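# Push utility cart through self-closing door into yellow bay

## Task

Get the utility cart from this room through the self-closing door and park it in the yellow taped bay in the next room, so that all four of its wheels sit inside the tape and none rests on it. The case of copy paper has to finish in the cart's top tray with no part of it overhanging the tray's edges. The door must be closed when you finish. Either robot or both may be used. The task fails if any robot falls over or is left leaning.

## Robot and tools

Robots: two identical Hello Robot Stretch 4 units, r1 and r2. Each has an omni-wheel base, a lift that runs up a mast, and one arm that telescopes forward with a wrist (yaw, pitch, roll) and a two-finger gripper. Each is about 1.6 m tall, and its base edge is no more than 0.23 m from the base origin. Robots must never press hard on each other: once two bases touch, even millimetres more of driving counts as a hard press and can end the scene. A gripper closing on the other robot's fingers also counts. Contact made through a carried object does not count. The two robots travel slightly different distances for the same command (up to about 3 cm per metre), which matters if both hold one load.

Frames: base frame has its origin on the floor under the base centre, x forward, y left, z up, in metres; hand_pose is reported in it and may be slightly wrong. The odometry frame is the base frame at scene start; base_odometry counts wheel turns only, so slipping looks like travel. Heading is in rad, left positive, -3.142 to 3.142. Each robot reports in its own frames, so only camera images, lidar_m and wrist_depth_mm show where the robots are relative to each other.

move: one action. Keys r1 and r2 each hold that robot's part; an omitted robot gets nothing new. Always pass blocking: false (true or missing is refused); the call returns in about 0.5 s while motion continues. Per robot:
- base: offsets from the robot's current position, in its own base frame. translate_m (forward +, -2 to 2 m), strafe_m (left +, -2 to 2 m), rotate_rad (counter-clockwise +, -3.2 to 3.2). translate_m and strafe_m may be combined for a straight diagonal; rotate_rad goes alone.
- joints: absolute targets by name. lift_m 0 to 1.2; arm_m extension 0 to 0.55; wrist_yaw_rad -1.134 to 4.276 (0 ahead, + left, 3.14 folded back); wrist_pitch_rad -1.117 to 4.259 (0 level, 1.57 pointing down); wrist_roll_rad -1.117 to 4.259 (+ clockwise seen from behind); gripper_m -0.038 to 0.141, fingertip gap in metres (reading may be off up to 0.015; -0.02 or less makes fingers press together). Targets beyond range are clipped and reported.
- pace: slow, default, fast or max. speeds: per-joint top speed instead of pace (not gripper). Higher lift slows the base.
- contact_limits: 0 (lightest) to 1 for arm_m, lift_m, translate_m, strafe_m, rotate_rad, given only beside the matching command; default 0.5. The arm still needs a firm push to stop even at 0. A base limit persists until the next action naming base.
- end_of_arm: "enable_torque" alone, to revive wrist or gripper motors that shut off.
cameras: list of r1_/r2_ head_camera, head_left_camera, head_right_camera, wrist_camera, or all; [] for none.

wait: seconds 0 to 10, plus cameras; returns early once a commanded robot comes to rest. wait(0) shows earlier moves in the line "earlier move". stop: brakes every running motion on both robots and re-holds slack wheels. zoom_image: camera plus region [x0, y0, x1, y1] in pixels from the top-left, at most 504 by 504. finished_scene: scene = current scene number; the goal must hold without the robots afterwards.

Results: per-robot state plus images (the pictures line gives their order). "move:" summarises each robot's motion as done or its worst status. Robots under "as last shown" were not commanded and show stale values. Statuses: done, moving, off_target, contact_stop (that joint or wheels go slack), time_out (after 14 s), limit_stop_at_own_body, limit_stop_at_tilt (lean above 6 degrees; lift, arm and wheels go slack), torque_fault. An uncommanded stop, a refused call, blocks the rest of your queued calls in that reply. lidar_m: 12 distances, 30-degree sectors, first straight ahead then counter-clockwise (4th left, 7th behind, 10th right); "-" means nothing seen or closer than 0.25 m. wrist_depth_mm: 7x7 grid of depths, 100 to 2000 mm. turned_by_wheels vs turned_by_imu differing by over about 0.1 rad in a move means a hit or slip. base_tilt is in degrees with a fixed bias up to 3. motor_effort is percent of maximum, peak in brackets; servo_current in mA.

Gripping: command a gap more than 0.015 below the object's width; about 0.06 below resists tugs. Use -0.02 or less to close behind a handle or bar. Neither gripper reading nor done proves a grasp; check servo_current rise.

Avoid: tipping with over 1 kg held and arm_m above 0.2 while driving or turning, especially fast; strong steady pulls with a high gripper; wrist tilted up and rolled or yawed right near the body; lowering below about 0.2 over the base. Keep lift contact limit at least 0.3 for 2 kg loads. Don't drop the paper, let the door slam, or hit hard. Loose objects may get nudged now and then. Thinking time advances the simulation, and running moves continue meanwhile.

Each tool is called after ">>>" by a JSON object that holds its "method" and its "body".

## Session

>>> {"method": "wait", "body": {"seconds": 0}}

Scene clock: 0.00 s.
r1.base_odometry: x=+0.000 y=+0.000 heading=+0.000
r1.turned_by_wheels: +0.000
r1.turned_by_imu: +0.000
r1.base_tilt: forward=-1.6 right=+1.3
r1.lidar_m: 0.96 1.73 2.02 2.40 3.92 1.60 0.85 0.77 0.78 0.89 0.77 0.78
r1.base_status: not commanded
r1.joint_positions: lift_m=+0.124 arm_m=+0.000 wrist_yaw_rad=+3.194 wrist_pitch_rad=+0.002 wrist_roll_rad=+0.000 gripper_m=+0.056
r1.joint_status: not commanded
r1.measured_speeds: all 0
r1.motor_effort: lift_m=+19 arm_m=-4 wheel_0=-2 wheel_1=+1 wheel_2=+0
r1.servo_current: wrist_yaw_rad=59 wrist_pitch_rad=46 wrist_roll_rad=46 gripper_m=39
r1.hand_pose: x=-0.1216 y=+0.0722 z=+0.3019 quat_wxyz=(-0.026, -0.001, +0.000, +1.000) (m; r1's base frame)
r1.wrist_depth_mm: - 135 - - - - - / - 123 135 - - - - / - 121 191 - - - - / 110 136 194 - - - - / 137 - - - 1618 - - / 226 - 190 1098 188 1160 1118 / 224 163 750 798 768 768 759
r2.base_odometry: x=+0.000 y=+0.000 heading=+0.000
r2.turned_by_wheels: +0.000
r2.turned_by_imu: +0.000
r2.base_tilt: forward=-0.6 right=+0.1
r2.lidar_m: 1.29 1.32 1.58 2.33 2.36 2.78 1.41 1.41 2.77 2.39 2.42 1.48
r2.base_status: not commanded
r2.joint_positions: lift_m=+0.200 arm_m=+0.000 wrist_yaw_rad=+3.211 wrist_pitch_rad=+0.001 wrist_roll_rad=+0.000 gripper_m=+0.056
r2.joint_status: not commanded
r2.measured_speeds: all 0
r2.motor_effort: lift_m=+18 arm_m=-4 wheel_0=-1 wheel_1=+1 wheel_2=+1
r2.servo_current: wrist_yaw_rad=46 wrist_pitch_rad=39 wrist_roll_rad=52 gripper_m=52
r2.hand_pose: x=-0.1229 y=+0.0671 z=+0.3779 quat_wxyz=(-0.035, -0.001, +0.000, +0.999) (m; r2's base frame)
r2.wrist_depth_mm: - - 137 - - - - / - - 137 - - - - / - 109 138 - - - - / - 140 175 - - - - / 214 - - - - - - / 213 1281 196 1255 190 1336 1182 / 208 243 866 - - 854 878
pictures: r1_head_camera, r1_head_left_camera, r1_head_right_camera, r1_wrist_camera, r2_head_camera, r2_head_left_camera, r2_head_right_camera, r2_wrist_camera
Images, in order (width x height): r1_head_camera 420x560, r1_head_left_camera 420x672, r1_head_right_camera 420x672, r1_wrist_camera 616x392, r2_head_camera 420x560, r2_head_left_camera 420x672, r2_head_right_camera 420x672, r2_wrist_camera 616x392.

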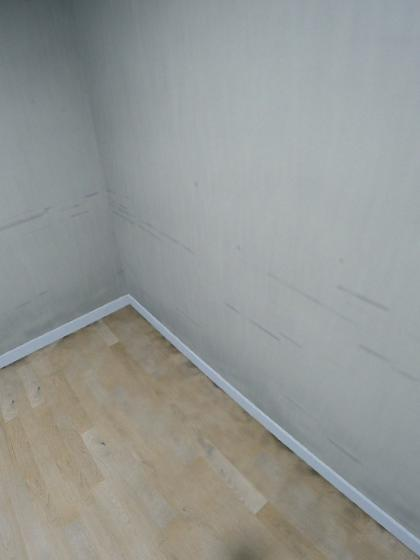

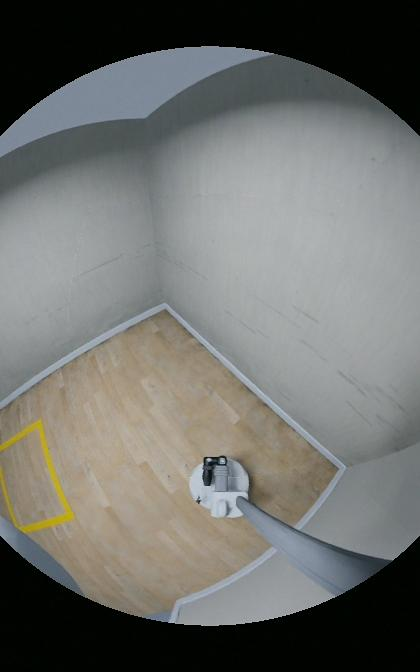

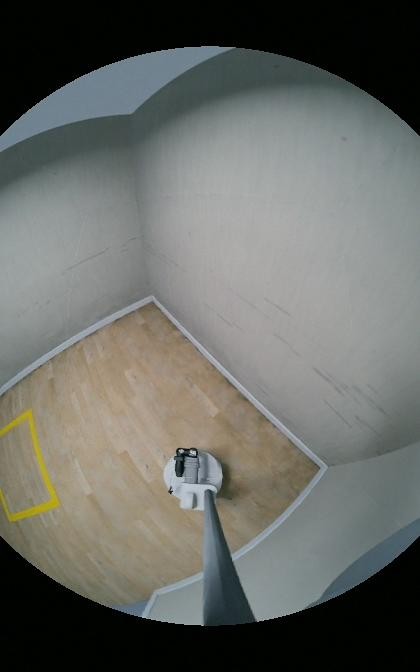

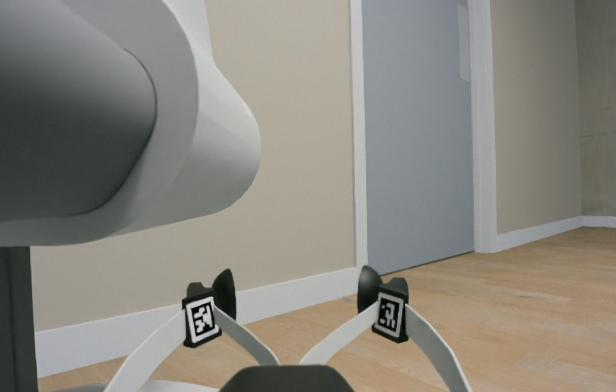

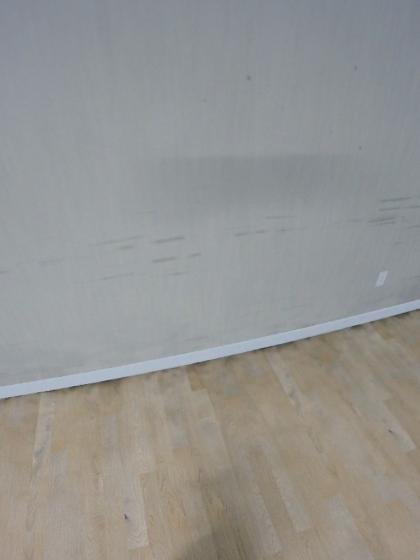

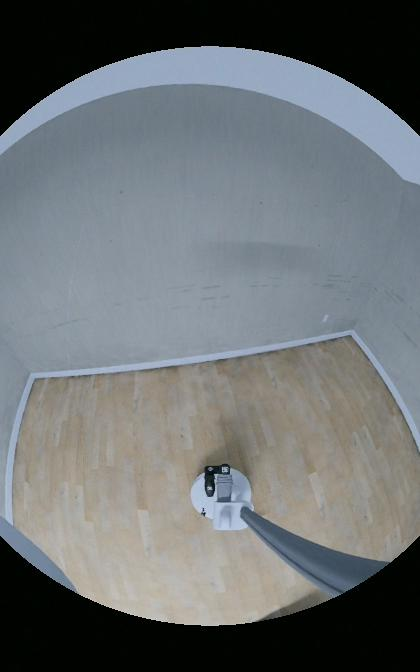

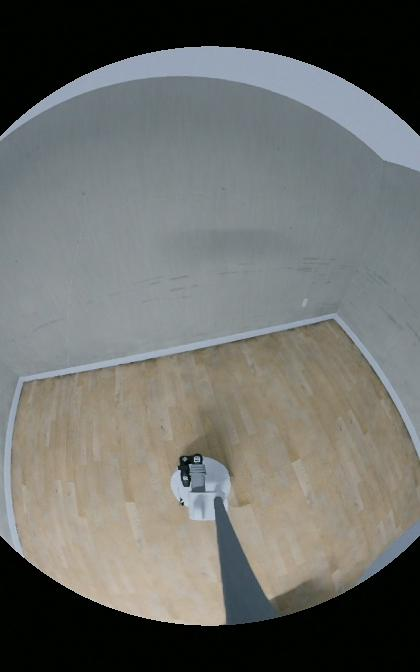

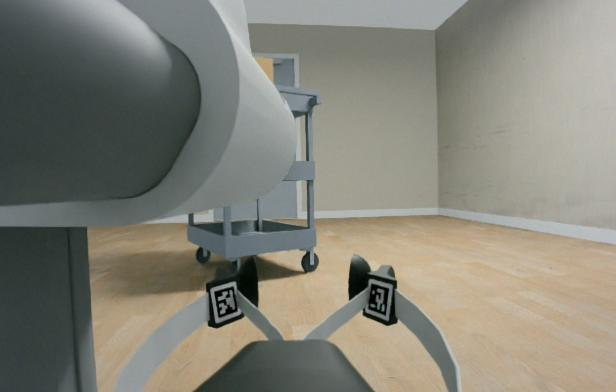

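>>> {"method": "move", "body": {"blocking": false, "cameras": [], "r1": {"base":{"rotate_rad":2.1}}, "r2": {"base":{"rotate_rad":3.0}}}}

>>> {"method": "wait", "body": {"seconds": 2.5, "cameras": []}}

>>> {"method": "wait", "body": {"seconds": 2.5, "cameras": ["r1_head_camera","r1_head_left_camera","r2_head_camera","r2_head_left_camera"]}}

Scene clock: 5.97 s.
move: r1 moving; r2 moving
r1.base_odometry: x=+0.000 y=+0.000 heading=+0.253
r1.turned_by_wheels: +0.253
r1.turned_by_imu: +0.253
r1.base_tilt: forward=-1.6 right=+1.3
r1.lidar_m: 1.15 2.01 2.11 2.98 2.65 1.07 0.80 0.74 0.81 0.80 0.72 0.82
r1.base_status: rotate_rad moving
r1.joint_positions: lift_m=+0.124 arm_m=+0.000 wrist_yaw_rad=+3.194 wrist_pitch_rad=+0.002 wrist_roll_rad=+0.000 gripper_m=+0.056
r1.joint_status: not commanded
r1.measured_speeds: translate_m=+0.000 strafe_m=+0.000 rotate_rad=+0.974 lift_m=+0.000 arm_m=+0.000 wrist_yaw_rad=+0.000 wrist_pitch_rad=+0.000 wrist_roll_rad=+0.000
r1.motor_effort: lift_m=+19(20) arm_m=-4(4) wheel_0=-7(9) wheel_1=-6(7) wheel_2=-6(7)
r1.servo_current: wrist_yaw_rad=46(59) wrist_pitch_rad=39(52) wrist_roll_rad=33(65) gripper_m=39(46)
r1.hand_pose: x=-0.1216 y=+0.0722 z=+0.3019 quat_wxyz=(-0.026, -0.001, +0.000, +1.000) (m; r1's base frame)
r1.wrist_depth_mm: - 135 - - - - 1808 / - 123 135 - - - 1808 / - 121 192 - - - 1756 / 111 136 195 - - - 1808 / 137 - - - - - 1756 / 226 - 190 976 188 1118 1138 / 224 152 759 798 778 750 759
r2.base_odometry: x=+0.000 y=+0.000 heading=+0.252
r2.turned_by_wheels: +0.252
r2.turned_by_imu: +0.245
r2.base_tilt: forward=-0.7 right=+0.0
r2.lidar_m: 1.29 1.38 1.94 2.33 2.46 3.37 1.44 3.35 2.49 2.40 1.84 1.36
r2.base_status: rotate_rad moving
r2.joint_positions: lift_m=+0.200 arm_m=+0.000 wrist_yaw_rad=+3.211 wrist_pitch_rad=+0.001 wrist_roll_rad=+0.000 gripper_m=+0.056
r2.joint_status: not commanded
r2.measured_speeds: translate_m=+0.002 strafe_m=+0.000 rotate_rad=+0.977 lift_m=+0.000 arm_m=+0.000 wrist_yaw_rad=+0.000 wrist_pitch_rad=+0.000 wrist_roll_rad=+0.000
r2.motor_effort: lift_m=+18(18) arm_m=-4(4) wheel_0=-4(9) wheel_1=-10(10) wheel_2=-10(11)
r2.servo_current: wrist_yaw_rad=52(52) wrist_pitch_rad=46(46) wrist_roll_rad=52(65) gripper_m=46(52)
r2.hand_pose: x=-0.1229 y=+0.0671 z=+0.3779 quat_wxyz=(-0.035, -0.001, +0.000, +0.999) (m; r2's base frame)
r2.wrist_depth_mm: - - 137 - - - - / - - 137 1756 - - - / - 109 138 286 - - - / - 140 176 - - - - / 214 - - - - - - / 213 1281 196 1308 190 1336 1182 / 208 242 878 - - 854 878
pictures: none
No camera images: "cameras" was empty.

Scene clock: 7.80 s.
earlier move: r1 done; r2 moving
r1.base_odometry: x=+0.000 y=+0.000 heading=+2.099
r1.turned_by_wheels: +1.847
r1.turned_by_imu: +1.857
r1.base_tilt: forward=-1.6 right=+1.3
r1.lidar_m: 3.93 1.63 0.87 0.74 0.75 0.90 0.77 0.78 0.95 1.73 2.02 2.41
r1.base_status: done
r1.joint_positions: lift_m=+0.124 arm_m=+0.000 wrist_yaw_rad=+3.194 wrist_pitch_rad=+0.002 wrist_roll_rad=+0.000 gripper_m=+0.056
r1.joint_status: not commanded
r1.measured_speeds: all 0
r1.motor_effort: lift_m=+19(20) arm_m=-4(4) wheel_0=-3(10) wheel_1=-3(9) wheel_2=-2(8)
r1.servo_current: wrist_yaw_rad=59(65) wrist_pitch_rad=39(52) wrist_roll_rad=46(65) gripper_m=39(52)
r1.hand_pose: x=-0.1216 y=+0.0722 z=+0.3019 quat_wxyz=(-0.026, -0.001, +0.000, +1.000) (m; r1's base frame)
r1.wrist_depth_mm: - 135 - - - - - / - 123 135 - - - - / - 121 192 - - - - / 110 135 195 - - - - / 137 - - - - - - / 216 - 190 - 187 960 - / 224 163 750 153 778 759 750
r2.base_odometry: x=+0.000 y=+0.000 heading=+2.973
r2.turned_by_wheels: +2.721
r2.turned_by_imu: +2.649
r2.base_tilt: forward=-0.6 right=+0.0
r2.lidar_m: 1.57 1.40 3.11 2.43 2.37 1.70 1.32 1.28 1.41 2.15 2.33 2.53
r2.base_status: rotate_rad moving
r2.joint_positions: lift_m=+0.200 arm_m=+0.000 wrist_yaw_rad=+3.211 wrist_pitch_rad=+0.001 wrist_roll_rad=+0.000 gripper_m=+0.056
r2.joint_status: not commanded
r2.measured_speeds: translate_m=+0.000 strafe_m=+0.001 rotate_rad=+0.354 lift_m=+0.000 arm_m=+0.000 wrist_yaw_rad=+0.000 wrist_pitch_rad=+0.000 wrist_roll_rad=+0.000
r2.motor_effort: lift_m=+18(18) arm_m=-4(4) wheel_0=-4(10) wheel_1=-3(10) wheel_2=-6(13)
r2.servo_current: wrist_yaw_rad=46(52) wrist_pitch_rad=39(46) wrist_roll_rad=33(65) gripper_m=52(52)
r2.hand_pose: x=-0.1228 y=+0.0671 z=+0.3779 quat_wxyz=(-0.035, -0.001, +0.000, +0.999) (m; r2's base frame)
r2.wrist_depth_mm: - - 137 - - - - / - 107 138 - - - - / - 111 138 236 - - - / - 140 165 - - - - / 216 - - - - 1708 - / 213 1182 193 1182 191 1308 1182 / 211 244 878 - - 854 866
wait: 1.83 of 2.5 s (r1 has come to rest)
pictures: none
No camera images: "cameras" was empty.

Scene clock: 8.27 s.
earlier move: r2 done
r1.base_odometry: x=+0.000 y=+0.000 heading=+2.099
r1.turned_by_wheels: +0.000
r1.turned_by_imu: +0.000
r1.base_tilt: forward=-1.6 right=+1.3
r1.lidar_m: 3.91 1.60 0.86 0.74 0.76 0.88 0.76 0.77 0.95 1.73 2.01 2.40
r1.base_status: done
r1.joint_positions: lift_m=+0.124 arm_m=+0.000 wrist_yaw_rad=+3.194 wrist_pitch_rad=+0.002 wrist_roll_rad=+0.000 gripper_m=+0.056
r1.joint_status: not commanded
r1.measured_speeds: all 0
r1.motor_effort: lift_m=+20(20) arm_m=-4(4) wheel_0=-3(10) wheel_1=-3(9) wheel_2=-2(8)
r1.servo_current: wrist_yaw_rad=52(65) wrist_pitch_rad=33(52) wrist_roll_rad=33(65) gripper_m=46(52)
r1.hand_pose: x=-0.1216 y=+0.0722 z=+0.3019 quat_wxyz=(-0.026, -0.001, +0.000, +1.000) (m; r1's base frame)
r1.wrist_depth_mm: - 135 - - - - - / - 123 135 - - - - / - 121 191 - - - - / 111 135 195 - - - - / 137 - - - - - - / 216 - 190 - 187 960 - / 224 164 750 153 778 768 750
r2.base_odometry: x=+0.000 y=+0.000 heading=+2.999
r2.turned_by_wheels: +0.026
r2.turned_by_imu: +0.026
r2.base_tilt: forward=-0.6 right=+0.0
r2.lidar_m: 1.54 1.37 3.05 2.43 2.40 1.69 1.35 1.30 1.44 2.19 2.34 2.56
r2.base_status: done
r2.joint_positions: lift_m=+0.200 arm_m=+0.000 wrist_yaw_rad=+3.211 wrist_pitch_rad=+0.001 wrist_roll_rad=+0.000 gripper_m=+0.056
r2.joint_status: not commanded
r2.measured_speeds: all 0
r2.motor_effort: lift_m=+18(18) arm_m=-4(4) wheel_0=-3(10) wheel_1=-2(10) wheel_2=-5(13)
r2.servo_current: wrist_yaw_rad=52(52) wrist_pitch_rad=46(46) wrist_roll_rad=39(65) gripper_m=46(52)
r2.hand_pose: x=-0.1228 y=+0.0671 z=+0.3779 quat_wxyz=(-0.035, -0.001, +0.000, +0.999) (m; r2's base frame)
r2.wrist_depth_mm: - - 137 - - - - / - 107 137 - - - - / - 113 139 235 - - - / - 140 165 - - - - / 216 - - - - - 1863 / 213 1182 193 1182 190 1308 1182 / 211 244 878 - - 854 878
wait: 0.47 of 2.5 s (r2 has come to rest)
pictures: r1_head_camera, r1_head_left_camera, r2_head_camera, r2_head_left_camera
Images, in order (width x height): r1_head_camera 420x560, r1_head_left_camera 420x672, r2_head_camera 420x560, r2_head_left_camera 420x672.

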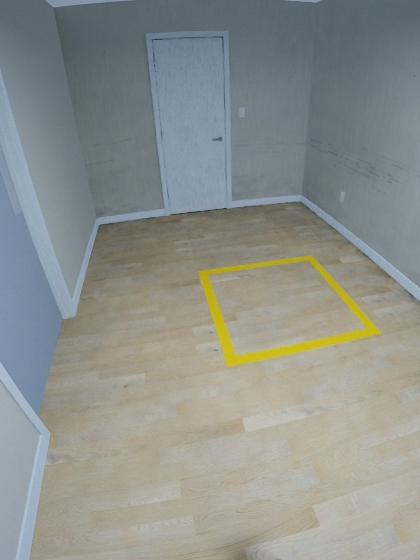

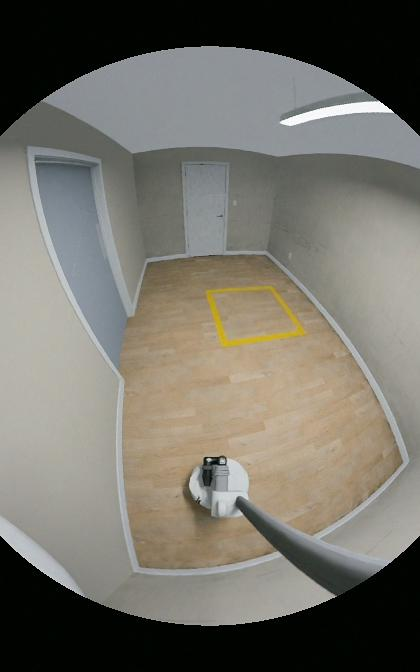

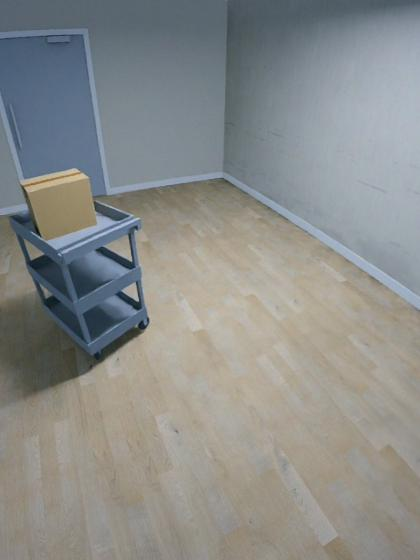

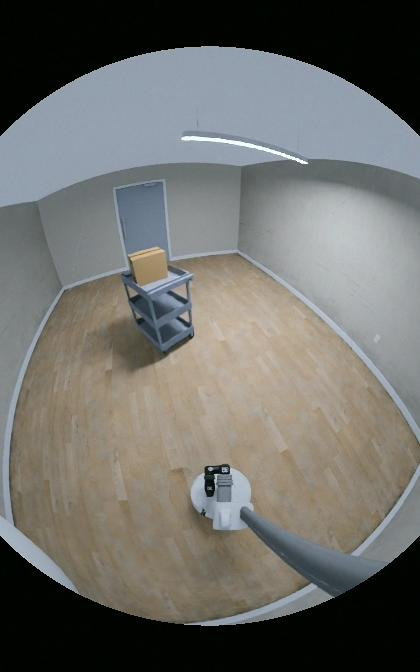

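>>> {"method": "move", "body": {"blocking": false, "cameras": [], "r1": {"base":{"rotate_rad":0.167}}, "r2": {"base":{"rotate_rad":0.38}}}}

>>> {"method": "wait", "body": {"seconds": 1.5, "cameras": []}}

>>> {"method": "wait", "body": {"seconds": 0.6, "cameras": []}}

>>> {"method": "move", "body": {"blocking": false, "cameras": [], "r2": {"base":{"strafe_m":-0.68},"joints":{"lift_m":0.94}}}}

>>> {"method": "wait", "body": {"seconds": 5, "cameras": ["r2_head_camera","r1_head_camera"]}}

Scene clock: 36.93 s.
move: r1 moving; r2 moving
r1.base_odometry: x=+0.000 y=+0.000 heading=+2.260
r1.turned_by_wheels: +0.161
r1.turned_by_imu: +0.162
r1.base_tilt: forward=-1.6 right=+1.3
r1.lidar_m: 3.89 1.18 0.80 0.76 0.78 0.84 0.78 0.81 1.08 2.02 2.08 2.68
r1.base_status: rotate_rad moving
r1.joint_positions: lift_m=+0.124 arm_m=+0.000 wrist_yaw_rad=+3.194 wrist_pitch_rad=+0.002 wrist_roll_rad=+0.000 gripper_m=+0.056
r1.joint_status: not commanded
r1.measured_speeds: translate_m=+0.000 strafe_m=+0.000 rotate_rad=+0.183 lift_m=+0.000 arm_m=+0.000 wrist_yaw_rad=+0.000 wrist_pitch_rad=+0.000 wrist_roll_rad=+0.000
r1.motor_effort: lift_m=+19(20) arm_m=-4(4) wheel_0=-4(9) wheel_1=-3(8) wheel_2=-1(6)
r1.servo_current: wrist_yaw_rad=72(72) wrist_pitch_rad=39(46) wrist_roll_rad=39(52) gripper_m=46(46)
r1.hand_pose: x=-0.1216 y=+0.0722 z=+0.3019 quat_wxyz=(-0.026, -0.001, +0.000, +1.000) (m; r1's base frame)
r1.wrist_depth_mm: - 135 - - - - - / - 123 135 - - - - / - 121 191 - - - - / 110 136 195 - - - - / 137 - - - - - - / 216 - 191 - 187 - - / 225 759 750 143 788 778 750
r2.base_odometry: x=+0.000 y=+0.000 heading=-3.039
r2.turned_by_wheels: +0.245
r2.turned_by_imu: +0.239
r2.base_tilt: forward=-0.7 right=+0.1
r2.lidar_m: 1.40 1.66 2.66 2.37 2.23 1.46 1.30 1.33 1.64 2.34 2.36 2.91
r2.base_status: rotate_rad moving
r2.joint_positions: lift_m=+0.200 arm_m=+0.000 wrist_yaw_rad=+3.211 wrist_pitch_rad=+0.001 wrist_roll_rad=+0.000 gripper_m=+0.056
r2.joint_status: not commanded
r2.measured_speeds: translate_m=+0.004 strafe_m=-0.001 rotate_rad=+0.775 lift_m=+0.000 arm_m=+0.000 wrist_yaw_rad=+0.000 wrist_pitch_rad=+0.000 wrist_roll_rad=+0.000
r2.motor_effort: lift_m=+18(18) arm_m=-4(4) wheel_0=-5(10) wheel_1=-6(10) wheel_2=-7(11)
r2.servo_current: wrist_yaw_rad=46(52) wrist_pitch_rad=46(46) wrist_roll_rad=52(59) gripper_m=46(52)
r2.hand_pose: x=-0.1228 y=+0.0671 z=+0.3779 quat_wxyz=(-0.035, -0.001, +0.000, +0.999) (m; r2's base frame)
r2.wrist_depth_mm: - - 137 - - - - / - 107 137 - - - - / - 110 138 235 - - - / - 140 165 - - - - / 216 - - - - - - / 213 1182 193 1182 190 1229 1205 / 211 244 878 - - 854 866
pictures: none
No camera images: "cameras" was empty.

Scene clock: 37.30 s.
earlier move: r1 done; r2 moving
r1.base_odometry: x=+0.000 y=+0.000 heading=+2.266
r1.turned_by_wheels: +0.006
r1.turned_by_imu: +0.006
r1.base_tilt: forward=-1.6 right=+1.3
r1.lidar_m: 3.83 1.13 0.80 0.74 0.77 0.82 0.77 0.79 1.08 2.00 2.04 2.72
r1.base_status: done
r1.joint_positions: lift_m=+0.124 arm_m=+0.000 wrist_yaw_rad=+3.194 wrist_pitch_rad=+0.002 wrist_roll_rad=+0.000 gripper_m=+0.056
r1.joint_status: not commanded
r1.measured_speeds: all 0
r1.motor_effort: lift_m=+19(20) arm_m=-4(4) wheel_0=-3(9) wheel_1=-1(8) wheel_2=+0(6)
r1.servo_current: wrist_yaw_rad=59(78) wrist_pitch_rad=46(46) wrist_roll_rad=46(59) gripper_m=39(46)
r1.hand_pose: x=-0.1216 y=+0.0722 z=+0.3019 quat_wxyz=(-0.026, -0.001, +0.000, +1.000) (m; r1's base frame)
r1.wrist_depth_mm: - 135 - - - - - / - 123 135 - - - - / - 121 192 - - - - / 110 136 195 - - - - / 137 - - - - - - / 216 - 190 - 187 - - / 224 759 750 143 778 768 750
r2.base_odometry: x=+0.000 y=+0.000 heading=-2.905
r2.turned_by_wheels: +0.134
r2.turned_by_imu: +0.131
r2.base_tilt: forward=-0.7 right=+0.1
r2.lidar_m: 1.40 3.52 2.52 2.38 1.91 1.36 1.30 1.38 1.88 2.34 2.43 3.30
r2.base_status: rotate_rad moving
r2.joint_positions: lift_m=+0.200 arm_m=+0.000 wrist_yaw_rad=+3.211 wrist_pitch_rad=+0.001 wrist_roll_rad=+0.000 gripper_m=+0.056
r2.joint_status: not commanded
r2.measured_speeds: translate_m=+0.000 strafe_m=+0.000 rotate_rad=+0.036 lift_m=+0.000 arm_m=+0.000 wrist_yaw_rad=+0.000 wrist_pitch_rad=+0.000 wrist_roll_rad=+0.000
r2.motor_effort: lift_m=+18(18) arm_m=-4(4) wheel_0=-7(10) wheel_1=-5(10) wheel_2=-4(11)
r2.servo_current: wrist_yaw_rad=46(52) wrist_pitch_rad=39(46) wrist_roll_rad=59(59) gripper_m=46(52)
r2.hand_pose: x=-0.1228 y=+0.0671 z=+0.3779 quat_wxyz=(-0.035, -0.001, +0.000, +0.999) (m; r2's base frame)
r2.wrist_depth_mm: - - 137 - - - - / - 107 137 - - - - / - 113 138 235 - - - / - 140 165 - - - - / 216 - - - - - - / 213 1308 195 1182 190 1229 1205 / 211 245 878 - - 842 866
wait: 0.37 of 1.5 s (r1 has come to rest)
pictures: none
No camera images: "cameras" was empty.

Scene clock: 37.60 s.
earlier move: r2 done
r1.base_odometry: x=+0.000 y=+0.000 heading=+2.266
r1.turned_by_wheels: +0.000
r1.turned_by_imu: +0.000
r1.base_tilt: forward=-1.6 right=+1.3
r1.lidar_m: 3.82 1.15 0.81 0.75 0.75 0.83 0.76 0.81 1.08 2.01 2.06 2.73
r1.base_status: done
r1.joint_positions: lift_m=+0.124 arm_m=+0.000 wrist_yaw_rad=+3.194 wrist_pitch_rad=+0.002 wrist_roll_rad=+0.000 gripper_m=+0.056
r1.joint_status: not commanded
r1.measured_speeds: all 0
r1.motor_effort: lift_m=+19(20) arm_m=-4(4) wheel_0=-4(9) wheel_1=-2(8) wheel_2=+0(6)
r1.servo_current: wrist_yaw_rad=46(78) wrist_pitch_rad=46(46) wrist_roll_rad=46(72) gripper_m=39(46)
r1.hand_pose: x=-0.1216 y=+0.0722 z=+0.3019 quat_wxyz=(-0.026, -0.001, +0.000, +1.000) (m; r1's base frame)
r1.wrist_depth_mm: - 135 - - - - - / - 123 135 - - - - / - 121 191 - - - - / 111 136 195 - - - - / 137 - - - - - - / 216 - 190 - 188 - - / 225 750 750 143 768 759 750
r2.base_odometry: x=+0.000 y=+0.000 heading=-2.905
r2.turned_by_wheels: +0.000
r2.turned_by_imu: +0.000
r2.base_tilt: forward=-0.7 right=+0.0
r2.lidar_m: 1.40 3.47 2.53 2.39 1.90 1.36 1.31 1.39 1.84 2.33 2.40 3.27
r2.base_status: done
r2.joint_positions: lift_m=+0.200 arm_m=+0.000 wrist_yaw_rad=+3.211 wrist_pitch_rad=+0.001 wrist_roll_rad=+0.000 gripper_m=+0.056
r2.joint_status: not commanded
r2.measured_speeds: all 0
r2.motor_effort: lift_m=+18(18) arm_m=-4(4) wheel_0=-4(10) wheel_1=-4(10) wheel_2=-4(11)
r2.servo_current: wrist_yaw_rad=46(52) wrist_pitch_rad=46(46) wrist_roll_rad=52(59) gripper_m=52(52)
r2.hand_pose: x=-0.1228 y=+0.0671 z=+0.3779 quat_wxyz=(-0.035, -0.001, +0.000, +0.999) (m; r2's base frame)
r2.wrist_depth_mm: - - 137 - - - - / - 107 137 - - - - / - 113 139 235 - - - / - 140 165 - - - - / 216 - - - - - - / 213 1308 194 1160 190 1229 1182 / 210 243 878 - - 842 866
wait: 0.30 of 0.6 s (r2 has come to rest)
pictures: none
No camera images: "cameras" was empty.

Scene clock: 38.10 s.
move: r2 moving
r1: as last shown
r1.lidar_m: 3.83 1.15 0.80 0.75 0.77 0.82 0.77 0.80 1.06 2.01 2.08 2.73
r1.motor_effort: lift_m=+20(20) arm_m=-4(4) wheel_0=-3(4) wheel_1=-1(2) wheel_2=+0(0)
r1.servo_current: wrist_yaw_rad=65(65) wrist_pitch_rad=46(52) wrist_roll_rad=59(65) gripper_m=39(46)
r1.wrist_depth_mm: - 135 - - - - - / - 123 135 - - - - / - 121 191 - - - - / 110 136 195 - - - - / 136 - - - - - - / 216 - 190 - 187 - - / 225 759 759 143 778 759 759
r2.base_odometry: x=-0.009 y=+0.035 heading=-2.905
r2.turned_by_wheels: +0.000
r2.turned_by_imu: +0.000
r2.base_tilt: forward=-0.7 right=+0.0
r2.lidar_m: 1.37 3.52 2.53 2.42 1.89 1.38 1.30 1.35 1.83 2.30 2.38 3.25
r2.base_status: strafe_m moving
r2.joint_positions: lift_m=+0.238 arm_m=+0.000 wrist_yaw_rad=+3.211 wrist_pitch_rad=+0.001 wrist_roll_rad=+0.000 gripper_m=+0.056
r2.joint_status: lift_m moving
r2.measured_speeds: translate_m=-0.001 strafe_m=-0.141 rotate_rad=+0.003 lift_m=+0.146 arm_m=+0.000 wrist_yaw_rad=+0.000 wrist_pitch_rad=+0.000 wrist_roll_rad=+0.000
r2.motor_effort: lift_m=+24(24) arm_m=-4(4) wheel_0=+14(14) wheel_1=-11(12) wheel_2=+0(3)
r2.servo_current: wrist_yaw_rad=46(52) wrist_pitch_rad=39(46) wrist_roll_rad=46(59) gripper_m=59(59)
r2.hand_pose: x=-0.1228 y=+0.0671 z=+0.4157 quat_wxyz=(-0.035, -0.001, +0.000, +0.999) (m; r2's base frame)
r2.wrist_depth_mm: - - 137 - - - - / - 107 137 - - - - / - 111 138 235 - - - / - 140 165 - - - - / 215 - - - - - - / 213 1281 192 1182 190 1205 1182 / 211 245 1008 - - 960 931
pictures: none
No camera images: "cameras" was empty.

Scene clock: 41.33 s.
earlier move: r2 done
r1.base_odometry: x=+0.000 y=+0.000 heading=+2.266
r1.turned_by_wheels: +0.000
r1.turned_by_imu: +0.000
r1.base_tilt: forward=-1.6 right=+1.3
r1.lidar_m: 3.84 1.17 0.81 0.74 0.76 0.80 0.77 0.81 1.07 2.02 2.05 2.75
r1.base_status: not commanded
r1.joint_positions: lift_m=+0.124 arm_m=+0.000 wrist_yaw_rad=+3.194 wrist_pitch_rad=+0.002 wrist_roll_rad=+0.000 gripper_m=+0.056
r1.joint_status: not commanded
r1.measured_speeds: all 0
r1.motor_effort: lift_m=+19(20) arm_m=-4(4) wheel_0=-4(4) wheel_1=-1(2) wheel_2=+0(0)
r1.servo_current: wrist_yaw_rad=52(78) wrist_pitch_rad=39(52) wrist_roll_rad=65(65) gripper_m=39(52)
r1.hand_pose: x=-0.1216 y=+0.0722 z=+0.3019 quat_wxyz=(-0.026, -0.001, +0.000, +1.000) (m; r1's base frame)
r1.wrist_depth_mm: - 135 - - - - - / - 123 135 - - - - / - 121 191 - - - - / 110 136 195 - - - - / 137 - - - - - - / 216 - 190 - 187 - - / 225 759 759 143 788 759 759
r2.base_odometry: x=-0.160 y=+0.661 heading=-2.905
r2.turned_by_wheels: +0.000
r2.turned_by_imu: -0.001
r2.base_tilt: forward=-0.7 right=+0.1
r2.lidar_m: 1.63 1.58 3.18 3.07 1.90 1.37 1.28 1.34 1.76 1.65 1.72 2.33
r2.base_status: done
r2.joint_positions: lift_m=+0.940 arm_m=+0.000 wrist_yaw_rad=+3.211 wrist_pitch_rad=+0.001 wrist_roll_rad=+0.000 gripper_m=+0.056
r2.joint_status: all done
r2.measured_speeds: all 0
r2.motor_effort: lift_m=+21(26) arm_m=-4(4) wheel_0=+0(14) wheel_1=-3(13) wheel_2=+0(3)
r2.servo_current: wrist_yaw_rad=46(52) wrist_pitch_rad=46(46) wrist_roll_rad=46(59) gripper_m=46(59)
r2.hand_pose: x=-0.1228 y=+0.0671 z=+1.1176 quat_wxyz=(-0.035, -0.001, +0.000, +0.999) (m; r2's base frame)
r2.wrist_depth_mm: - - 137 - - - - / - - 137 - - - - / - 111 138 224 - - - / - 139 155 - - - - / 213 - - - - - - / 211 - 189 - 188 - - / 207 124 - - - - -
wait: 3.23 of 5 s (r2 has come to rest)
pictures: r1_head_camera, r2_head_camera
Images, in order (width x height): r1_head_camera 420x560, r2_head_camera 420x560.

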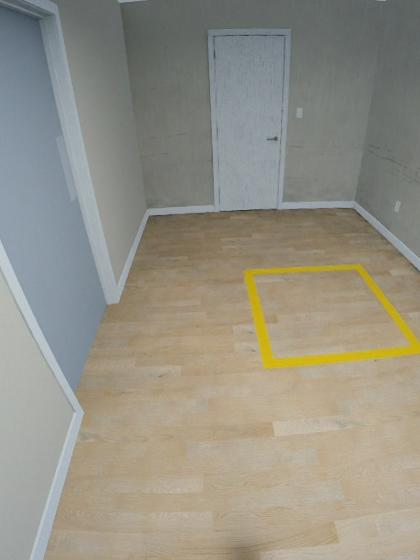

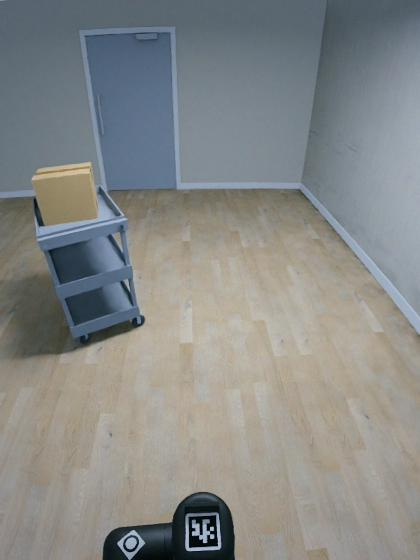

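>>> {"method": "move", "body": {"blocking": false, "cameras": [], "r2": {"base":{"translate_m":2.0}}}}

>>> {"method": "wait", "body": {"seconds": 9, "cameras": []}}

>>> {"method": "move", "body": {"blocking": false, "cameras": [], "r2": {"base":{"translate_m":1.4},"joints":{"wrist_yaw_rad":0,"gripper_m":0.08}}}}

>>> {"method": "wait", "body": {"seconds": 7, "cameras": []}}

>>> {"method": "move", "body": {"blocking": false, "cameras": [], "r2": {"base":{"strafe_m":0.6}}}}

>>> {"method": "wait", "body": {"seconds": 4, "cameras": []}}

>>> {"method": "move", "body": {"blocking": false, "cameras": [], "r2": {"base":{"rotate_rad":0.6}}}}

>>> {"method": "wait", "body": {"seconds": 3, "cameras": ["r2_head_camera","r2_wrist_camera","r2_head_left_camera"]}}

Scene clock: 56.43 s.
move: r2 moving
r1: as last shown
r1.lidar_m: 3.86 1.17 0.79 0.75 0.77 0.82 0.77 0.80 1.05 2.01 2.07 2.72
r1.motor_effort: lift_m=+20(20) arm_m=-4(4) wheel_0=-3(4) wheel_1=-1(2) wheel_2=+0(0)
r1.servo_current: wrist_yaw_rad=65(65) wrist_pitch_rad=46(52) wrist_roll_rad=33(59) gripper_m=39(46)
r1.wrist_depth_mm: - 135 - - - - - / - 123 135 - - - - / - 121 191 - - - - / 110 136 195 - - - - / 137 - - - - - - / 216 - 190 - 187 - - / 225 759 759 143 778 759 768
r2.base_odometry: x=-0.190 y=+0.654 heading=-2.905
r2.turned_by_wheels: +0.000
r2.turned_by_imu: +0.001
r2.base_tilt: forward=-0.7 right=+0.1
r2.lidar_m: 1.62 1.54 3.23 3.07 1.94 1.41 1.32 1.42 1.75 1.64 1.71 2.35
r2.base_status: translate_m moving
r2.joint_positions: lift_m=+0.940 arm_m=+0.000 wrist_yaw_rad=+3.211 wrist_pitch_rad=+0.001 wrist_roll_rad=+0.000 gripper_m=+0.056
r2.joint_status: not commanded
r2.measured_speeds: translate_m=+0.121 strafe_m=+0.000 rotate_rad=+0.001 lift_m=+0.000 arm_m=+0.000 wrist_yaw_rad=+0.000 wrist_pitch_rad=+0.000 wrist_roll_rad=+0.000
r2.motor_effort: lift_m=+21(21) arm_m=-4(4) wheel_0=+6(12) wheel_1=+8(8) wheel_2=-13(13)
r2.servo_current: wrist_yaw_rad=39(59) wrist_pitch_rad=39(46) wrist_roll_rad=52(52) gripper_m=52(52)
r2.hand_pose: x=-0.1228 y=+0.0671 z=+1.1176 quat_wxyz=(-0.035, -0.001, +0.000, +0.999) (m; r2's base frame)
r2.wrist_depth_mm: - - 136 - - - - / - - 137 - - - - / - 111 138 221 - - - / - 139 154 - - - - / 213 - - - - - - / 211 - 189 - 188 - - / 207 124 - - - - -
pictures: none
No camera images: "cameras" was empty.

Scene clock: 64.10 s.
earlier move: r2 done
r1.base_odometry: x=+0.000 y=+0.000 heading=+2.266
r1.turned_by_wheels: +0.000
r1.turned_by_imu: +0.000
r1.base_tilt: forward=-1.6 right=+1.3
r1.lidar_m: 3.83 1.15 0.79 0.73 0.75 0.82 0.77 0.79 1.06 2.02 2.09 2.74
r1.base_status: not commanded
r1.joint_positions: lift_m=+0.124 arm_m=+0.000 wrist_yaw_rad=+3.194 wrist_pitch_rad=+0.002 wrist_roll_rad=+0.000 gripper_m=+0.056
r1.joint_status: not commanded
r1.measured_speeds: all 0
r1.motor_effort: lift_m=+19(20) arm_m=-4(4) wheel_0=-4(4) wheel_1=-2(2) wheel_2=+0(0)
r1.servo_current: wrist_yaw_rad=46(72) wrist_pitch_rad=39(52) wrist_roll_rad=52(72) gripper_m=46(52)
r1.hand_pose: x=-0.1216 y=+0.0722 z=+0.3019 quat_wxyz=(-0.026, -0.001, +0.000, +1.000) (m; r1's base frame)
r1.wrist_depth_mm: - 135 - - - - - / - 123 135 - - - - / - 121 191 - - - - / 110 136 195 - - - - / 137 - - - - - - / 216 - 190 - 187 - - / 225 750 750 143 778 768 759
r2.base_odometry: x=-2.104 y=+0.192 heading=-2.905
r2.turned_by_wheels: +0.000
r2.turned_by_imu: +0.002
r2.base_tilt: forward=-0.7 right=+0.1
r2.lidar_m: 2.50 2.59 0.65 0.50 0.47 0.54 3.37 2.37 1.72 1.61 1.69 2.29
r2.base_status: done
r2.joint_positions: lift_m=+0.940 arm_m=+0.000 wrist_yaw_rad=+3.211 wrist_pitch_rad=+0.001 wrist_roll_rad=+0.000 gripper_m=+0.056
r2.joint_status: not commanded
r2.measured_speeds: all 0
r2.motor_effort: lift_m=+21(21) arm_m=-4(4) wheel_0=+3(12) wheel_1=+3(9) wheel_2=-4(14)
r2.servo_current: wrist_yaw_rad=52(59) wrist_pitch_rad=39(52) wrist_roll_rad=39(59) gripper_m=46(52)
r2.hand_pose: x=-0.1228 y=+0.0671 z=+1.1176 quat_wxyz=(-0.035, -0.001, +0.000, +0.999) (m; r2's base frame)
r2.wrist_depth_mm: - - 136 - - - - / - - 137 - - - - / - 110 138 - - - - / - 140 177 - - - - / 215 - - - - - - / 212 - 196 - 190 - - / 210 242 - - - - -
wait: 7.67 of 9 s (r2 has come to rest)
pictures: none
No camera images: "cameras" was empty.

Scene clock: 64.60 s.
move: r2 moving
r1: as last shown
r1.lidar_m: 3.86 1.16 0.80 0.74 0.77 0.81 0.75 0.80 1.08 2.01 2.06 2.75
r1.motor_effort: lift_m=+19(20) arm_m=-4(4) wheel_0=-3(4) wheel_1=-2(2) wheel_2=+0(0)
r1.servo_current: wrist_yaw_rad=13(52) wrist_pitch_rad=39(52) wrist_roll_rad=33(59) gripper_m=46(46)
r1.wrist_depth_mm: - 135 - - - - - / - 123 135 - - - - / - 121 191 - - - - / 111 136 195 - - - - / 136 - - - - - - / 216 - 190 - 187 - - / 224 759 750 143 778 759 768
r2.base_odometry: x=-2.134 y=+0.185 heading=-2.905
r2.turned_by_wheels: +0.000
r2.turned_by_imu: +0.000
r2.base_tilt: forward=-0.7 right=+0.1
r2.lidar_m: 2.48 2.57 3.24 0.51 0.49 0.52 3.38 2.39 1.72 1.62 1.69 2.29
r2.base_status: translate_m moving
r2.joint_positions: lift_m=+0.940 arm_m=+0.000 wrist_yaw_rad=+2.650 wrist_pitch_rad=+0.001 wrist_roll_rad=+0.000 gripper_m=+0.073
r2.joint_status: wrist_yaw_rad moving; gripper_m moving
r2.measured_speeds: translate_m=+0.120 strafe_m=+0.000 rotate_rad=+0.002 lift_m=+0.000 arm_m=+0.000 wrist_yaw_rad=-1.735 wrist_pitch_rad=+0.000 wrist_roll_rad=+0.000
r2.motor_effort: lift_m=+21(21) arm_m=-4(4) wheel_0=+7(10) wheel_1=+6(9) wheel_2=-11(14)
r2.servo_current: wrist_yaw_rad=98(143) wrist_pitch_rad=39(52) wrist_roll_rad=33(59) gripper_m=85(98)
r2.hand_pose: x=-0.0421 y=+0.2131 z=+1.1176 quat_wxyz=(+0.243, -0.001, +0.000, +0.970) (m; r2's base frame)
r2.wrist_depth_mm: - - - - - - - / - - - - - - - / 206 - - - - - - / 291 - - - - - - / - - - - - - 496 / - - 191 - 190 539 469 / - - - - - 512 473
pictures: none
No camera images: "cameras" was empty.

Scene clock: 70.27 s.
earlier move: r2 done
r1.base_odometry: x=+0.000 y=+0.000 heading=+2.266
r1.turned_by_wheels: +0.000
r1.turned_by_imu: +0.000
r1.base_tilt: forward=-1.6 right=+1.3
r1.lidar_m: 3.84 1.16 0.80 0.74 0.75 0.83 0.78 0.81 1.10 2.00 2.07 2.74
r1.base_status: not commanded
r1.joint_positions: lift_m=+0.124 arm_m=+0.000 wrist_yaw_rad=+3.194 wrist_pitch_rad=+0.002 wrist_roll_rad=+0.000 gripper_m=+0.056
r1.joint_status: not commanded
r1.measured_speeds: all 0
r1.motor_effort: lift_m=+20(20) arm_m=-3(4) wheel_0=-3(4) wheel_1=-1(2) wheel_2=+0(0)
r1.servo_current: wrist_yaw_rad=46(72) wrist_pitch_rad=52(52) wrist_roll_rad=39(78) gripper_m=39(52)
r1.hand_pose: x=-0.1216 y=+0.0722 z=+0.3019 quat_wxyz=(-0.026, -0.001, +0.000, +1.000) (m; r1's base frame)
r1.wrist_depth_mm: - 135 - - - - - / - 123 135 - - - - / - 121 192 - - - - / 110 136 195 - - - - / 137 - - - - - - / 217 - 190 - 187 - - / 225 759 750 143 778 759 759
r2.base_odometry: x=-3.464 y=-0.136 heading=-2.905
r2.turned_by_wheels: +0.000
r2.turned_by_imu: +0.001
r2.base_tilt: forward=-0.7 right=+0.1
r2.lidar_m: 1.11 1.18 1.59 3.12 3.26 1.37 1.72 2.33 1.69 1.62 1.62 1.16
r2.base_status: done
r2.joint_positions: lift_m=+0.940 arm_m=+0.000 wrist_yaw_rad=+0.003 wrist_pitch_rad=+0.001 wrist_roll_rad=+0.000 gripper_m=+0.080
r2.joint_status: all done
r2.measured_speeds: all 0
r2.motor_effort: lift_m=+21(21) arm_m=-4(4) wheel_0=+2(10) wheel_1=+4(9) wheel_2=-4(14)
r2.servo_current: wrist_yaw_rad=46(156) wrist_pitch_rad=39(52) wrist_roll_rad=52(65) gripper_m=52(98)
r2.hand_pose: x=+0.4596 y=-0.0866 z=+1.1177 quat_wxyz=(+1.000, +0.000, +0.001, +0.001) (m; r2's base frame)
r2.wrist_depth_mm: - - - - - - - / - - - - - - - / - - - - - - - / - - - - - - - / - - - - - - - / - - 188 - 185 - - / - 128 - - - - -
wait: 5.67 of 7 s (r2 has come to rest)
pictures: none
No camera images: "cameras" was empty.

Scene clock: 70.77 s.
move: r2 moving
r1: as last shown
r1.lidar_m: 3.84 1.16 0.81 0.74 0.77 0.81 0.77 0.80 1.07 2.02 2.08 2.74
r1.motor_effort: lift_m=+20(20) arm_m=-4(4) wheel_0=-3(4) wheel_1=-2(2) wheel_2=+0(0)
r1.servo_current: wrist_yaw_rad=52(52) wrist_pitch_rad=39(52) wrist_roll_rad=52(72) gripper_m=39(46)
r1.wrist_depth_mm: - 135 - - - - - / - 123 135 - - - - / - 121 191 - - - - / 110 136 195 - - - - / 137 - - - - - - / 216 - 191 - 187 - - / 225 759 759 143 778 759 759
r2.base_odometry: x=-3.456 y=-0.172 heading=-2.905
r2.turned_by_wheels: +0.000
r2.turned_by_imu: +0.000
r2.base_tilt: forward=-0.7 right=+0.1
r2.lidar_m: 1.10 1.19 1.55 3.09 3.25 1.33 1.66 2.39 1.73 1.65 1.65 1.17
r2.base_status: strafe_m moving
r2.joint_positions: lift_m=+0.940 arm_m=+0.000 wrist_yaw_rad=+0.003 wrist_pitch_rad=+0.001 wrist_roll_rad=+0.000 gripper_m=+0.080
r2.joint_status: not commanded
r2.measured_speeds: translate_m=-0.001 strafe_m=+0.139 rotate_rad=+0.005 lift_m=+0.000 arm_m=+0.000 wrist_yaw_rad=+0.000 wrist_pitch_rad=+0.000 wrist_roll_rad=+0.000
r2.motor_effort: lift_m=+21(21) arm_m=-4(4) wheel_0=-10(11) wheel_1=+10(12) wheel_2=+1(4)
r2.servo_current: wrist_yaw_rad=46(52) wrist_pitch_rad=52(52) wrist_roll_rad=46(52) gripper_m=59(59)
r2.hand_pose: x=+0.4596 y=-0.0866 z=+1.1177 quat_wxyz=(+1.000, +0.000, +0.001, +0.001) (m; r2's base frame)
r2.wrist_depth_mm: - - - - - - - / - - - - - - - / - - - - - - - / - - - - - - - / - - - - - - - / - - 188 - 185 - - / - 128 - - - - -
pictures: none
No camera images: "cameras" was empty.

Scene clock: 73.60 s.
earlier move: r2 done
r1.base_odometry: x=+0.000 y=+0.000 heading=+2.266
r1.turned_by_wheels: +0.000
r1.turned_by_imu: +0.000
r1.base_tilt: forward=-1.6 right=+1.3
r1.lidar_m: 3.83 1.17 0.81 0.75 0.78 0.79 0.77 0.80 1.09 2.02 2.06 2.73
r1.base_status: not commanded
r1.joint_positions: lift_m=+0.124 arm_m=+0.000 wrist_yaw_rad=+3.194 wrist_pitch_rad=+0.002 wrist_roll_rad=+0.000 gripper_m=+0.056
r1.joint_status: not commanded
r1.measured_speeds: all 0
r1.motor_effort: lift_m=+19(20) arm_m=-4(4) wheel_0=-3(4) wheel_1=-1(2) wheel_2=+0(0)
r1.servo_current: wrist_yaw_rad=46(72) wrist_pitch_rad=46(52) wrist_roll_rad=59(72) gripper_m=39(52)
r1.hand_pose: x=-0.1216 y=+0.0722 z=+0.3019 quat_wxyz=(-0.026, -0.001, +0.000, +1.000) (m; r1's base frame)
r1.wrist_depth_mm: - 135 - - - - - / - 123 135 - - - - / - 121 190 - - - - / 111 135 195 - - - - / 137 - - - - - - / 216 - 190 - 188 - - / 224 750 741 143 788 759 759
r2.base_odometry: x=-3.324 y=-0.719 heading=-2.905
r2.turned_by_wheels: +0.000
r2.turned_by_imu: +0.000
r2.base_tilt: forward=-0.7 right=+0.1
r2.lidar_m: 1.11 1.17 1.59 2.54 2.64 1.40 1.21 3.18 2.32 2.22 1.60 1.18
r2.base_status: done
r2.joint_positions: lift_m=+0.940 arm_m=+0.000 wrist_yaw_rad=+0.003 wrist_pitch_rad=+0.001 wrist_roll_rad=+0.000 gripper_m=+0.080
r2.joint_status: not commanded
r2.measured_speeds: all 0
r2.motor_effort: lift_m=+21(21) arm_m=-4(4) wheel_0=-3(14) wheel_1=+2(13) wheel_2=+0(4)
r2.servo_current: wrist_yaw_rad=46(65) wrist_pitch_rad=39(52) wrist_roll_rad=39(59) gripper_m=52(59)
r2.hand_pose: x=+0.4596 y=-0.0867 z=+1.1177 quat_wxyz=(+1.000, +0.000, +0.001, +0.001) (m; r2's base frame)
r2.wrist_depth_mm: - - - - - - - / - - - - - - - / 842 - - - - - - / 842 - - - - - - / - - - - - - - / 831 - 187 - 185 - - / - 128 - - - - -
wait: 2.83 of 4 s (r2 has come to rest)
pictures: none
No camera images: "cameras" was empty.

Scene clock: 74.10 s.
move: r2 moving
r1: as last shown
r1.lidar_m: 3.82 1.17 0.80 0.74 0.78 0.84 0.78 0.81 1.09 2.03 2.05 2.72
r1.motor_effort: lift_m=+20(20) arm_m=-4(4) wheel_0=-4(4) wheel_1=-1(2) wheel_2=+0(0)
r1.servo_current: wrist_yaw_rad=33(59) wrist_pitch_rad=39(46) wrist_roll_rad=46(59) gripper_m=39(46)
r1.wrist_depth_mm: - 135 - - - - - / - 123 135 - - - - / - 121 191 - - - - / 110 135 196 - - - - / 137 - - - - - - / 216 - 190 - 188 - - / 226 759 741 143 778 759 759
r2.base_odometry: x=-3.324 y=-0.719 heading=-2.680
r2.turned_by_wheels: +0.224
r2.turned_by_imu: +0.218
r2.base_tilt: forward=-0.7 right=+0.0
r2.lidar_m: 1.11 1.22 2.10 2.53 2.89 1.20 1.24 2.64 2.23 2.21 1.32 1.11
r2.base_status: rotate_rad moving
r2.joint_positions: lift_m=+0.940 arm_m=+0.000 wrist_yaw_rad=+0.002 wrist_pitch_rad=+0.001 wrist_roll_rad=+0.000 gripper_m=+0.080
r2.joint_status: not commanded
r2.measured_speeds: translate_m=-0.002 strafe_m=-0.002 rotate_rad=+0.870 lift_m=+0.000 arm_m=+0.000 wrist_yaw_rad=+0.000 wrist_pitch_rad=+0.000 wrist_roll_rad=+0.000
r2.motor_effort: lift_m=+20(20) arm_m=-4(4) wheel_0=-8(11) wheel_1=-9(10) wheel_2=-10(11)
r2.servo_current: wrist_yaw_rad=39(52) wrist_pitch_rad=39(46) wrist_roll_rad=46(52) gripper_m=46(52)
r2.hand_pose: x=+0.4595 y=-0.0867 z=+1.1177 quat_wxyz=(+1.000, +0.000, +0.001, +0.001) (m; r2's base frame)
r2.wrist_depth_mm: - - - - - - - / - - - - - - - / - - - - - - - / - 917 - - - - - / - 991 - - - - - / - - 188 - 185 - - / - 128 - - - - -
pictures: none
No camera images: "cameras" was empty.

Scene clock: 75.07 s.
earlier move: r2 done
r1.base_odometry: x=+0.000 y=+0.000 heading=+2.266
r1.turned_by_wheels: +0.000
r1.turned_by_imu: +0.000
r1.base_tilt: forward=-1.6 right=+1.3
r1.lidar_m: 3.82 1.15 0.78 0.75 0.76 0.79 0.77 0.80 1.09 2.02 2.06 2.73
r1.base_status: not commanded
r1.joint_positions: lift_m=+0.124 arm_m=+0.000 wrist_yaw_rad=+3.194 wrist_pitch_rad=+0.002 wrist_roll_rad=+0.000 gripper_m=+0.056
r1.joint_status: not commanded
r1.measured_speeds: all 0
r1.motor_effort: lift_m=+19(20) arm_m=-3(4) wheel_0=-3(4) wheel_1=-2(2) wheel_2=+0(0)
r1.servo_current: wrist_yaw_rad=72(72) wrist_pitch_rad=39(52) wrist_roll_rad=65(65) gripper_m=46(52)
r1.hand_pose: x=-0.1216 y=+0.0722 z=+0.3019 quat_wxyz=(-0.026, -0.001, +0.000, +1.000) (m; r1's base frame)
r1.wrist_depth_mm: - 135 - - - - - / - 123 135 - - - - / - 121 192 - - - - / 110 136 195 - - - - / 137 - - - - - - / 216 - 190 - 187 - - / 226 750 750 143 778 759 750
r2.base_odometry: x=-3.324 y=-0.719 heading=-2.306
r2.turned_by_wheels: +0.375
r2.turned_by_imu: +0.365
r2.base_tilt: forward=-0.6 right=+0.1
r2.lidar_m: 1.18 1.69 2.52 2.72 1.31 1.22 3.03 2.29 2.21 1.53 1.13 1.11
r2.base_status: done
r2.joint_positions: lift_m=+0.940 arm_m=+0.000 wrist_yaw_rad=+0.002 wrist_pitch_rad=+0.001 wrist_roll_rad=+0.000 gripper_m=+0.080
r2.joint_status: not commanded
r2.measured_speeds: all 0
r2.motor_effort: lift_m=+20(20) arm_m=-4(4) wheel_0=-3(11) wheel_1=-2(10) wheel_2=-5(11)
r2.servo_current: wrist_yaw_rad=39(59) wrist_pitch_rad=39(46) wrist_roll_rad=52(65) gripper_m=52(59)
r2.hand_pose: x=+0.4595 y=-0.0867 z=+1.1177 quat_wxyz=(+1.000, +0.000, +0.001, +0.001) (m; r2's base frame)
r2.wrist_depth_mm: - - - 1060 - - - / - - - - - - - / - - - - - - - / - - - - - - - / - - - - - - - / - - 188 976 185 - - / - 131 - - - - -
wait: 0.97 of 3 s (r2 has come to rest)
pictures: r2_head_camera, r2_head_left_camera, r2_wrist_camera
Images, in order (width x height): r2_head_camera 420x560, r2_head_left_camera 420x672, r2_wrist_camera 616x392.

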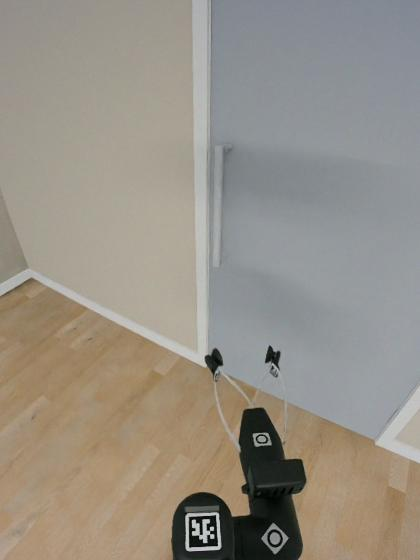

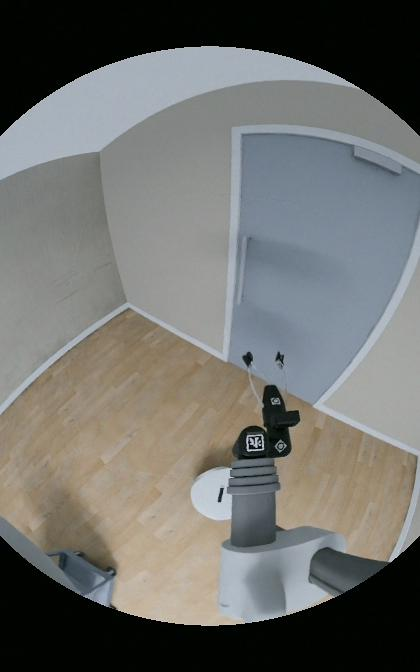

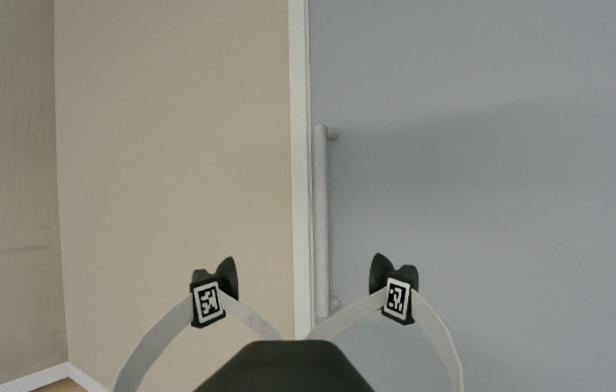

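>>> {"method": "move", "body": {"blocking": false, "cameras": [], "r2": {"base":{"translate_m":0.42,"strafe_m":0.07},"joints":{"wrist_yaw_rad":-0.35}}}}

>>> {"method": "wait", "body": {"seconds": 4, "cameras": ["r2_head_camera","r2_wrist_camera"]}}

Scene clock: 82.80 s.
move: r2 moving
r1: as last shown
r1.lidar_m: 3.84 1.17 0.80 0.75 0.75 0.83 0.76 0.81 1.09 2.01 2.06 2.71
r1.motor_effort: lift_m=+20(20) arm_m=-4(4) wheel_0=-4(4) wheel_1=-2(2) wheel_2=+0(0)
r1.servo_current: wrist_yaw_rad=46(59) wrist_pitch_rad=39(52) wrist_roll_rad=59(59) gripper_m=39(46)
r1.wrist_depth_mm: - 135 - - - - - / - 123 135 - - - - / - 121 191 - - - - / 110 136 195 - - - - / 137 - - - - - - / 216 - 190 - 187 - - / 224 750 750 143 778 759 759
r2.base_odometry: x=-3.341 y=-0.746 heading=-2.306
r2.turned_by_wheels: +0.000
r2.turned_by_imu: +0.001
r2.base_tilt: forward=-0.7 right=+0.1
r2.lidar_m: 1.15 1.66 2.49 2.67 1.35 1.23 3.05 2.31 2.23 1.49 1.12 1.09
r2.base_status: translate_m moving; strafe_m moving
r2.joint_positions: lift_m=+0.940 arm_m=+0.000 wrist_yaw_rad=-0.344 wrist_pitch_rad=+0.001 wrist_roll_rad=+0.000 gripper_m=+0.080
r2.joint_status: wrist_yaw_rad moving
r2.measured_speeds: translate_m=+0.122 strafe_m=+0.021 rotate_rad=-0.004 lift_m=+0.000 arm_m=+0.000 wrist_yaw_rad=-0.156 wrist_pitch_rad=+0.000 wrist_roll_rad=+0.000
r2.motor_effort: lift_m=+20(20) arm_m=-4(4) wheel_0=+4(11) wheel_1=+10(10) wheel_2=-13(13)
r2.servo_current: wrist_yaw_rad=7(104) wrist_pitch_rad=46(46) wrist_roll_rad=46(52) gripper_m=52(52)
r2.hand_pose: x=+0.4129 y=-0.1796 z=+1.1177 quat_wxyz=(+0.985, +0.000, +0.001, -0.171) (m; r2's base frame)
r2.wrist_depth_mm: - - - - - - - / - - - - - - - / - - - - - - - / - - - - - - - / - - 917 - - - - / - - 189 - 185 - - / - 131 - - - - -
pictures: none
No camera images: "cameras" was empty.

Scene clock: 85.20 s.
earlier move: r2 done
r1.base_odometry: x=+0.000 y=+0.000 heading=+2.266
r1.turned_by_wheels: +0.000
r1.turned_by_imu: +0.000
r1.base_tilt: forward=-1.6 right=+1.3
r1.lidar_m: 3.80 1.15 0.81 0.74 0.76 0.81 0.77 0.80 1.06 2.02 2.07 2.72
r1.base_status: not commanded
r1.joint_positions: lift_m=+0.124 arm_m=+0.000 wrist_yaw_rad=+3.194 wrist_pitch_rad=+0.002 wrist_roll_rad=+0.000 gripper_m=+0.056
r1.joint_status: not commanded
r1.measured_speeds: all 0
r1.motor_effort: lift_m=+19(20) arm_m=-4(4) wheel_0=-3(4) wheel_1=-2(2) wheel_2=+0(0)
r1.servo_current: wrist_yaw_rad=65(72) wrist_pitch_rad=33(52) wrist_roll_rad=52(72) gripper_m=39(52)
r1.hand_pose: x=-0.1216 y=+0.0722 z=+0.3019 quat_wxyz=(-0.026, -0.001, +0.000, +1.000) (m; r1's base frame)
r1.wrist_depth_mm: - 135 - - - - - / - 123 135 - - - - / - 121 191 - - - - / 110 136 195 - - - - / 137 - - - - - - / 215 - 190 - 186 - - / 225 750 750 143 798 759 759
r2.base_odometry: x=-3.553 y=-1.078 heading=-2.306
r2.turned_by_wheels: +0.000
r2.turned_by_imu: +0.001
r2.base_tilt: forward=-0.7 right=+0.1
r2.lidar_m: 0.78 1.22 2.24 2.37 3.40 1.53 3.40 2.58 2.50 1.10 0.81 0.79
r2.base_status: done
r2.joint_positions: lift_m=+0.940 arm_m=+0.000 wrist_yaw_rad=-0.347 wrist_pitch_rad=+0.001 wrist_roll_rad=+0.000 gripper_m=+0.080
r2.joint_status: all done
r2.measured_speeds: all 0
r2.motor_effort: lift_m=+20(20) arm_m=-4(4) wheel_0=+3(11) wheel_1=+2(10) wheel_2=-4(14)
r2.servo_current: wrist_yaw_rad=52(104) wrist_pitch_rad=46(46) wrist_roll_rad=39(65) gripper_m=52(59)
r2.hand_pose: x=+0.4124 y=-0.1804 z=+1.1177 quat_wxyz=(+0.985, +0.000, +0.001, -0.173) (m; r2's base frame)
r2.wrist_depth_mm: - - - - - - - / - - - - - - - / - - - - - - - / - - 574 - - - - / - - 569 - - - - / - - 190 - 185 - - / - 128 580 - - - -
wait: 2.40 of 4 s (r2 has come to rest)
pictures: r2_head_camera, r2_wrist_camera
Images, in order (width x height): r2_head_camera 420x560, r2_wrist_camera 616x392.

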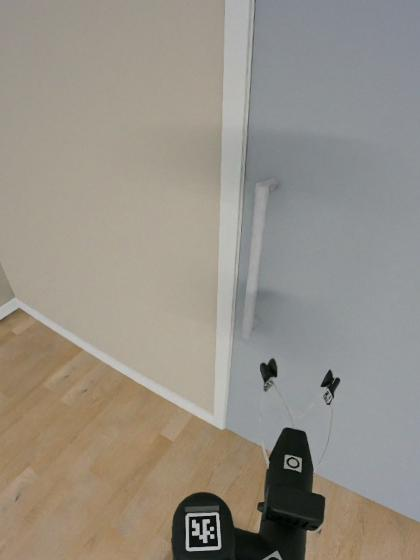

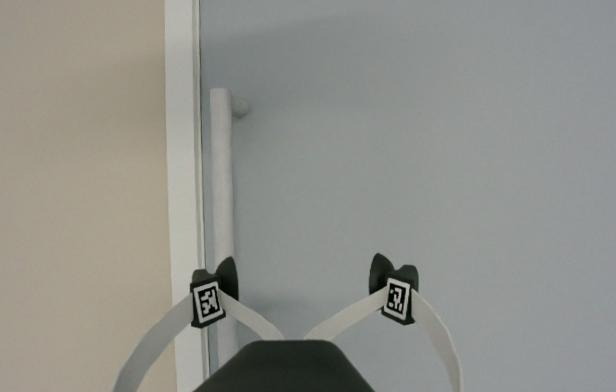

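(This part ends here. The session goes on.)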